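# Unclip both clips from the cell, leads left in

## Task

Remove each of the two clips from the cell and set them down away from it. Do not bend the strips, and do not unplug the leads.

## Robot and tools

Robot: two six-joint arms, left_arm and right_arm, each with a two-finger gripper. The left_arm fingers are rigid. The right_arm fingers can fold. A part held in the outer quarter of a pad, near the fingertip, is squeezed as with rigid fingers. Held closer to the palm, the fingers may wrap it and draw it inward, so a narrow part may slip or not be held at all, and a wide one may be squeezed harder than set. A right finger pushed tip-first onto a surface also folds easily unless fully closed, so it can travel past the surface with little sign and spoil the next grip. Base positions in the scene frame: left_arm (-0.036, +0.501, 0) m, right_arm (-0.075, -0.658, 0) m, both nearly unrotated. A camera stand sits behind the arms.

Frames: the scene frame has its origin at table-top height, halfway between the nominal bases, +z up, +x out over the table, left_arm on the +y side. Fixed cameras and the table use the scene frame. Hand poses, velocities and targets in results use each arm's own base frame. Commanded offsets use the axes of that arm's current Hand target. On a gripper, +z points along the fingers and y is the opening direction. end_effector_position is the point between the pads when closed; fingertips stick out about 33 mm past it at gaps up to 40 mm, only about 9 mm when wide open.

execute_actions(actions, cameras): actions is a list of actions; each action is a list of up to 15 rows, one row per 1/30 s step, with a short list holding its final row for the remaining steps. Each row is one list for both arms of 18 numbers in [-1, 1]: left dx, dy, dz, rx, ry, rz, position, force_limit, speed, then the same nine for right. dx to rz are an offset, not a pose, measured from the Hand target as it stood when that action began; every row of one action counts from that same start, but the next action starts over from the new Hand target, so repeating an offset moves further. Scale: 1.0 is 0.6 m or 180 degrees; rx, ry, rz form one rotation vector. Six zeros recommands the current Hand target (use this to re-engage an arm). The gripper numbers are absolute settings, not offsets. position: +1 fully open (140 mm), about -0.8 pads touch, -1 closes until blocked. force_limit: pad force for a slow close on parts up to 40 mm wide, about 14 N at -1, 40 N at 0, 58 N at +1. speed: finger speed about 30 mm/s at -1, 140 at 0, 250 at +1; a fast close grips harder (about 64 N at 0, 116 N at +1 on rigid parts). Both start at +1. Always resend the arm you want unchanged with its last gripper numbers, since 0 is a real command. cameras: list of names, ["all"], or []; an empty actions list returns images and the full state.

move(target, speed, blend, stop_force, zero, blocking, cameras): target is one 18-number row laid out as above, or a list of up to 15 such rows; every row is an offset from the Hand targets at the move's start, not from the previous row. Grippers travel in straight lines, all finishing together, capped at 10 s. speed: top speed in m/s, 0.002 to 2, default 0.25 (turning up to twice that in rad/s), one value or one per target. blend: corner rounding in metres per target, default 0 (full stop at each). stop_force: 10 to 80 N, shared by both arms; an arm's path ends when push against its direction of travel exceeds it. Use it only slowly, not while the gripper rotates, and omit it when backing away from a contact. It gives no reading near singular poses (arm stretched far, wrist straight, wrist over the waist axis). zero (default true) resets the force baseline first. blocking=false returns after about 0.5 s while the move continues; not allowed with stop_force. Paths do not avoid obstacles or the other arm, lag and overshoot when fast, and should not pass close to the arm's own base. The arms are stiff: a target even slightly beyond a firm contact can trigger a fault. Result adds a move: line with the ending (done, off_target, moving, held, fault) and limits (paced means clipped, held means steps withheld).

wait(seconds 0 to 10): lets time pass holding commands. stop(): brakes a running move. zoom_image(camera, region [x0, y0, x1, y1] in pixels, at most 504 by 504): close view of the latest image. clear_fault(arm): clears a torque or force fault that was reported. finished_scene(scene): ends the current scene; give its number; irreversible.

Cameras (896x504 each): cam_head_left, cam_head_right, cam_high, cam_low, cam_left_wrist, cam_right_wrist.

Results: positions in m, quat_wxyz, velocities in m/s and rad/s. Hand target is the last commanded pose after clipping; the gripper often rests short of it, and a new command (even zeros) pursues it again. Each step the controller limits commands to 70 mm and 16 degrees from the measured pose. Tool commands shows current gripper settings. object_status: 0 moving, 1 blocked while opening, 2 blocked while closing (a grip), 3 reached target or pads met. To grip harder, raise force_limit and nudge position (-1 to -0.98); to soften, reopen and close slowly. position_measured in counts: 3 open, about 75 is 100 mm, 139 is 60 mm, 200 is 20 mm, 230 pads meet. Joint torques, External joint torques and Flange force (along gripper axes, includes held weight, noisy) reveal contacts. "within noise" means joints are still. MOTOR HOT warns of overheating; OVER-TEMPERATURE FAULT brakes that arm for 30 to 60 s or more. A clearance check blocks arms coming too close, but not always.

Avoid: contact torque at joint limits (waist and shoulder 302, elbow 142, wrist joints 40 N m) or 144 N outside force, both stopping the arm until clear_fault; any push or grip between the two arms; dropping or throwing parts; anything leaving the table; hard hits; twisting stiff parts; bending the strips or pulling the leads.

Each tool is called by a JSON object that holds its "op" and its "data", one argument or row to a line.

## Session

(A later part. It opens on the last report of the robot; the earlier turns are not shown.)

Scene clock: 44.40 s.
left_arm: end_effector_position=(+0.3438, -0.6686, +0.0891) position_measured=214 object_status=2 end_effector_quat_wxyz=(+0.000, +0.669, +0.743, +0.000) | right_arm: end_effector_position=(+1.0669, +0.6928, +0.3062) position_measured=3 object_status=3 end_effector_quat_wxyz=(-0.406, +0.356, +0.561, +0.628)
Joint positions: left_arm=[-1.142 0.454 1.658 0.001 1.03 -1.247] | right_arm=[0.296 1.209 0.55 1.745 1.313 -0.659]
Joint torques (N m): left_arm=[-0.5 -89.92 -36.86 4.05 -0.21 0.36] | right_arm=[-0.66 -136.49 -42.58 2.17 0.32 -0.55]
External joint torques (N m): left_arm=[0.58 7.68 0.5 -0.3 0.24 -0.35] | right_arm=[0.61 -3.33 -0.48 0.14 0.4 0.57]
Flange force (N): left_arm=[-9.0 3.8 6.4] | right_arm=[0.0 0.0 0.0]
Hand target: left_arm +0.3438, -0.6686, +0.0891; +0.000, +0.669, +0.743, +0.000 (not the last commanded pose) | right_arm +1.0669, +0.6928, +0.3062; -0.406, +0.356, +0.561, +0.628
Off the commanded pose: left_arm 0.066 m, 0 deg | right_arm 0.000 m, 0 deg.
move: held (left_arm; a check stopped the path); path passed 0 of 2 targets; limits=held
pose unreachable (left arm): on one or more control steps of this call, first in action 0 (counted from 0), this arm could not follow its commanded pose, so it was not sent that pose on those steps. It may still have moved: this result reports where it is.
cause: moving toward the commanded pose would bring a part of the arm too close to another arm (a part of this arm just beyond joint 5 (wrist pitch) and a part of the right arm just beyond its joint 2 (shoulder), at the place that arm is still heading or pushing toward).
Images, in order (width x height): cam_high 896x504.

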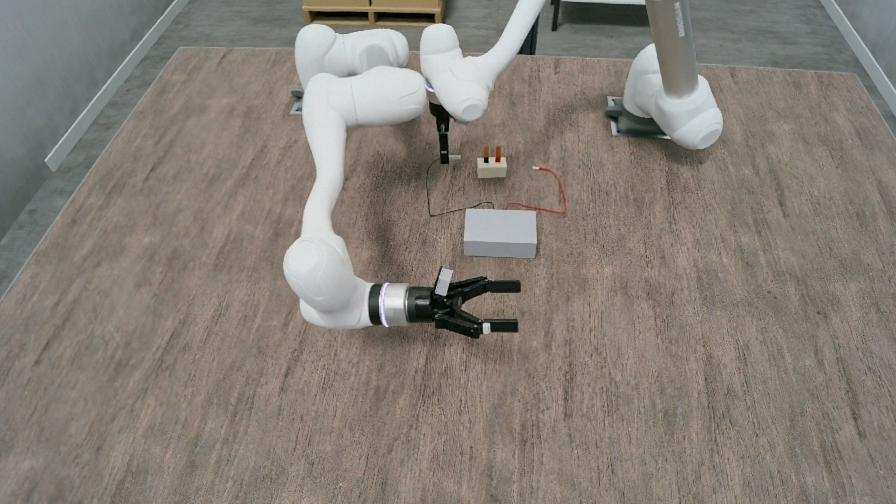

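{"op": "move", "data": {
  "target": [
    [0.015,-0.08,0,0,0,0,-0.98,-0.1,-1,0,0,0,0,0,0,1,0,0],
    [0.015,-0.08,0.08,0,0,0,-0.98,-0.1,-1,0,0,0,0,0,0,1,0,0]
  ],
  "speed": [0.15,0.1],
  "blend": [0.015,0],
  "cameras": ["cam_high"]
}}

Scene clock: 45.70 s.
left_arm: end_effector_position=(+0.2951, -0.6646, +0.0411) position_measured=214 object_status=2 end_effector_quat_wxyz=(+0.000, +0.669, +0.743, +0.000) | right_arm: end_effector_position=(+1.0669, +0.6928, +0.3062) position_measured=3 object_status=3 end_effector_quat_wxyz=(-0.406, +0.356, +0.561, +0.628)
Joint positions: left_arm=[-1.201 0.464 1.745 0.001 0.933 -1.306] | right_arm=[0.296 1.209 0.55 1.745 1.313 -0.659]
Joint torques (N m): left_arm=[-0.43 -88.65 -34.55 3.84 -0.33 0.35] | right_arm=[-1.17 -136.99 -42.44 2.17 0.22 -0.62]
External joint torques (N m): left_arm=[0.54 7.6 0.5 -0.32 0.37 -0.35] | right_arm=[0.97 -2.6 -0.52 0.15 0.5 0.64]
Flange force (N): left_arm=[-8.7 3.1 7.1] | right_arm=[0.0 0.0 0.0]
Hand target: left_arm +0.2951, -0.6646, +0.0411; +0.000, +0.669, +0.743, +0.000 | right_arm +1.0669, +0.6928, +0.3062; -0.406, +0.356, +0.561, +0.628
Off the commanded pose: left_arm 0.000 m, 0 deg | right_arm 0.000 m, 0 deg.
move: done
Images, in order (width x height): cam_high 896x504.

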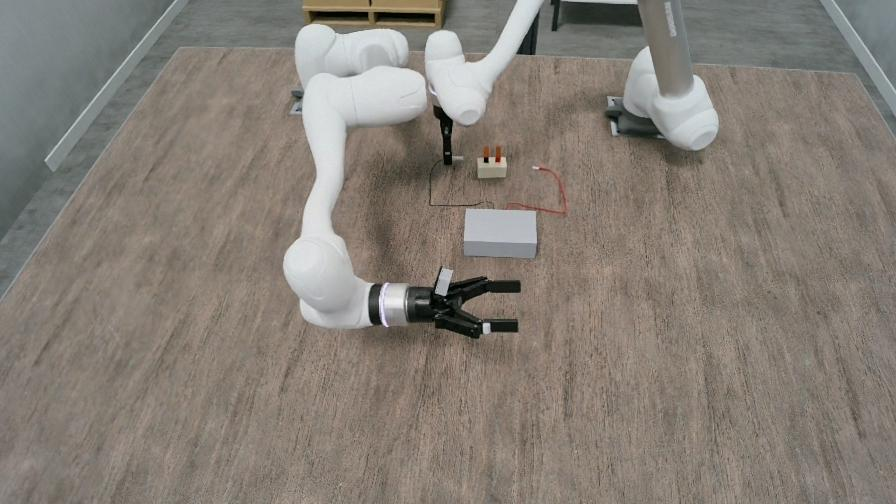

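{"op": "move", "data": {
  "target": [0,-0.04,-0.01,0,0,0,-0.98,-0.1,-1,0,0,0,0,0,0,1,0,0],
  "speed": 0.1
}}

{"op": "move", "data": {
  "target": [0,0,0.04,0,0,0,-0.98,-0.1,-1,0,0,0,0,0,0,1,0,0],
  "speed": 0.012,
  "stop_force": 10,
  "cameras": ["cam_left_wrist","cam_high"]
}}

{"op": "zoom_image", "data": {
  "camera": "cam_high",
  "region": [400, 100, 550, 230]
}}

Scene clock: 46.70 s.
left_arm: end_effector_position=(+0.2712, -0.6671, +0.0471) position_measured=214 object_status=2 end_effector_quat_wxyz=(+0.000, +0.669, +0.743, +0.000) | right_arm: end_effector_position=(+1.0669, +0.6928, +0.3062) position_measured=3 object_status=3 end_effector_quat_wxyz=(-0.406, +0.356, +0.561, +0.628)
Joint positions: left_arm=[-1.233 0.449 1.756 0 0.937 -1.338] | right_arm=[0.296 1.209 0.55 1.745 1.313 -0.659]
Joint torques (N m): left_arm=[-0.76 -87.78 -34.61 3.82 -0.24 0.42] | right_arm=[-1.06 -136.5 -42.59 2.15 0.32 -0.57]
External joint torques (N m): left_arm=[0.87 8.25 0.42 -0.29 0.27 -0.42] | right_arm=[1.01 -3.41 -0.48 0.16 0.4 0.59]
Flange force (N): left_arm=[-9.7 3.4 7.9] | right_arm=[0.0 0.0 0.0]
Hand target: left_arm +0.2712, -0.6671, +0.0471; +0.000, +0.669, +0.743, +0.000 | right_arm +1.0669, +0.6928, +0.3062; -0.406, +0.356, +0.561, +0.628
Off the commanded pose: left_arm 0.000 m, 0 deg | right_arm 0.000 m, 0 deg.
move: done

Scene clock: 48.37 s.
left_arm: end_effector_position=(+0.2712, -0.6672, +0.0345) position_measured=214 object_status=2 end_effector_quat_wxyz=(+0.000, +0.669, +0.743, +0.000) | right_arm: end_effector_position=(+1.0669, +0.6928, +0.3062) position_measured=3 object_status=3 end_effector_quat_wxyz=(-0.406, +0.356, +0.561, +0.628)
Joint positions: left_arm=[-1.233 0.462 1.764 0.001 0.916 -1.338] | right_arm=[0.296 1.209 0.55 1.745 1.313 -0.659]
Joint torques (N m): left_arm=[-1.7 -67.25 -26.22 3.34 -2.95 0.37] | right_arm=[-1.16 -137.13 -42.53 2.13 0.34 -0.5]
External joint torques (N m): left_arm=[1.78 -12.52 -7.22 0.11 2.99 -0.37] | right_arm=[1.08 -2.91 -0.65 0.2 0.38 0.52]
Flange force (N): left_arm=[-0.9 2.3 -22.0] | right_arm=[0.0 0.0 0.0]
Hand target: left_arm +0.2712, -0.6672, +0.0345; +0.000, +0.669, +0.743, +0.000 (not the last commanded pose) | right_arm +1.0669, +0.6928, +0.3062; -0.406, +0.356, +0.561, +0.628
Off the commanded pose: left_arm 0.011 m, 0 deg | right_arm 0.000 m, 0 deg.
move: contact (left_arm)
Images, in order (width x height): cam_high 896x504, cam_left_wrist 896x504.

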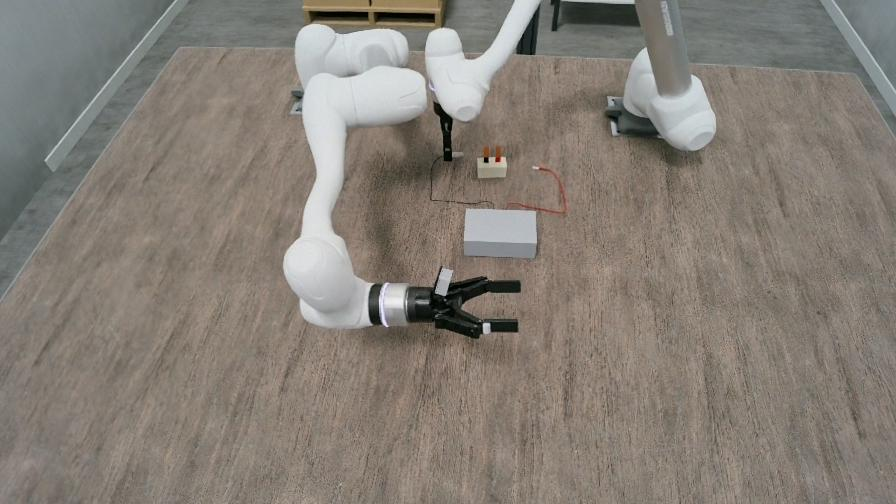

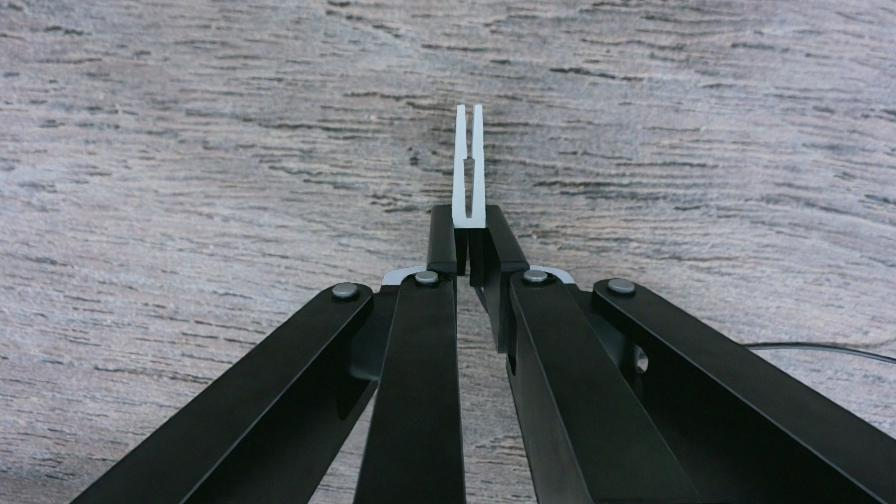

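Scaled by 3.360.

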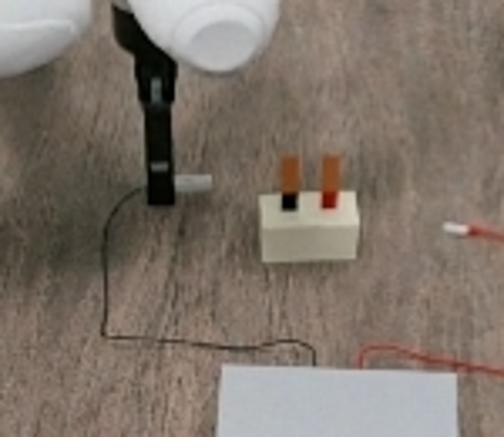

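{"op": "move", "data": {
  "target": [
    [0,0,-0.003,0,0,0,-0.98,-0.1,-1,0,0,0,0,0,0,1,0,0],
    [0,0,-0.003,0,0,0,-0.4,-1,-1,0,0,0,0,0,0,1,0,0],
    [0,0,-0.25,0,0,0,-0.4,-1,-1,0,0,0,0,0,0,1,0,0],
    [0.25,0,-0.25,0,0,0,-0.4,-1,-1,0,0,0,0,0,0,1,0,0]
  ],
  "speed": [0.05,0.05,0.2,0.25],
  "cameras": ["cam_left_wrist","cam_high","cam_low"]
}}

{"op": "zoom_image", "data": {
  "camera": "cam_high",
  "region": [400, 100, 600, 230]
}}

{"op": "zoom_image", "data": {
  "camera": "cam_low",
  "region": [160, 120, 410, 270]
}}

Scene clock: 52.33 s.
left_arm: end_effector_position=(+0.2554, -0.5181, +0.1846) position_measured=179 object_status=3 end_effector_quat_wxyz=(+0.000, +0.669, +0.743, +0.000) | right_arm: end_effector_position=(+1.0669, +0.6928, +0.3062) position_measured=3 object_status=3 end_effector_quat_wxyz=(-0.406, +0.356, +0.561, +0.628)
Joint positions: left_arm=[-1.173 0.125 1.911 0 1.106 -1.278] | right_arm=[0.296 1.209 0.55 1.745 1.313 -0.659]
Joint torques (N m): left_arm=[-0.54 -56.8 -38.75 4.28 -0.23 0.35] | right_arm=[-1.56 -136.68 -42.76 2.15 0.26 -0.54]
External joint torques (N m): left_arm=[0.53 6.22 0.96 -0.38 0.26 -0.35] | right_arm=[1.44 -3.01 -0.29 0.17 0.46 0.56]
Flange force (N): left_arm=[-7.3 3.0 5.3] | right_arm=[0.0 0.0 0.0]
Hand target: left_arm +0.2554, -0.5181, +0.1846; +0.000, +0.669, +0.743, +0.000 | right_arm +1.0669, +0.6928, +0.3062; -0.406, +0.356, +0.561, +0.628
Off the commanded pose: left_arm 0.000 m, 0 deg | right_arm 0.000 m, 0 deg.
move: done
Images, in order (width x height): cam_high 896x504, cam_low 896x504, cam_left_wrist 896x504.

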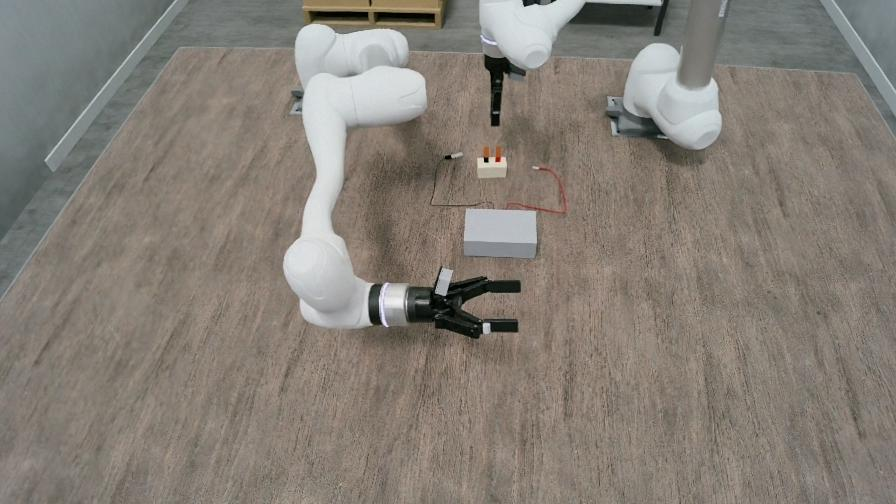

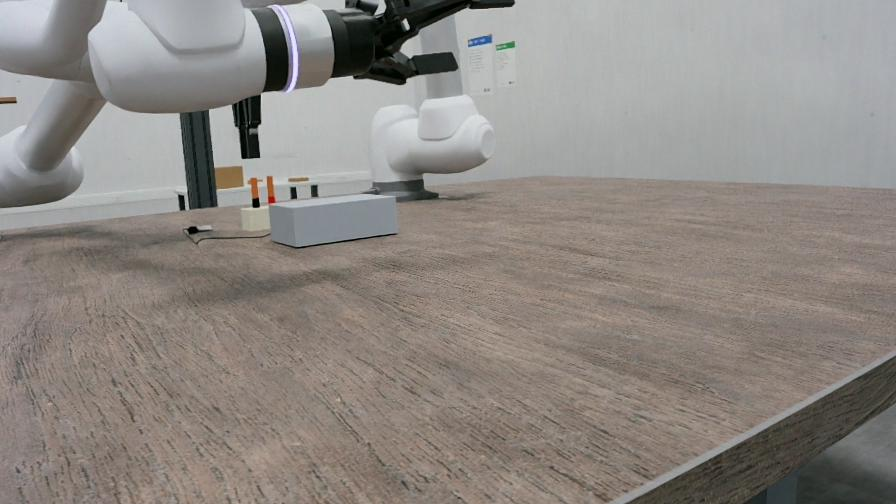

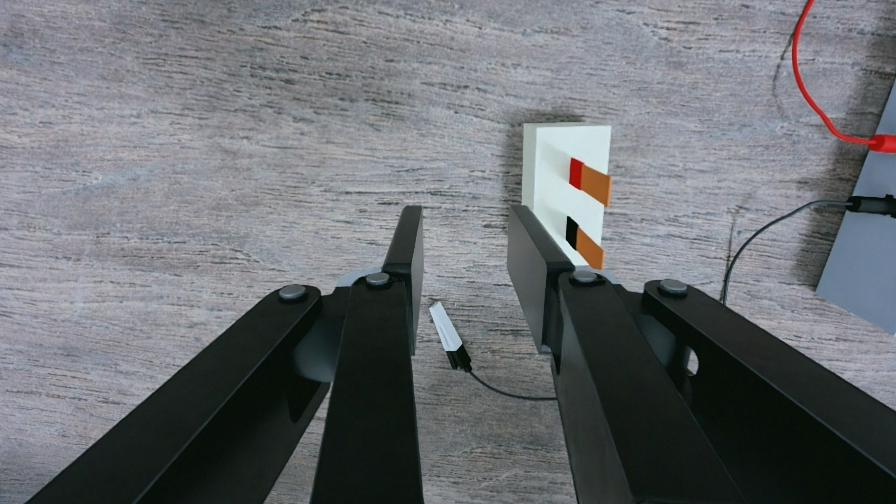

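Scaled by 2.520.

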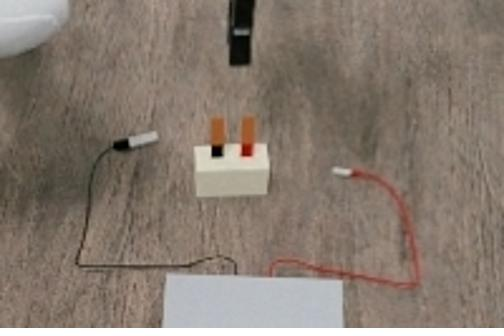

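Scaled by 2.016.

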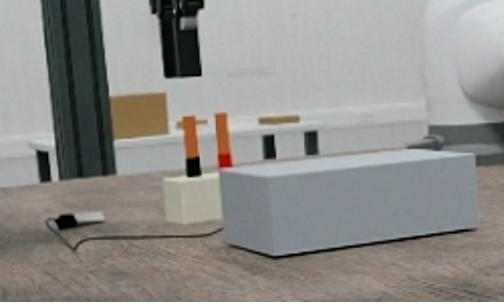

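{"op": "finished_scene", "data": {
  "scene": 1
}}

The scene is finished: the task was done.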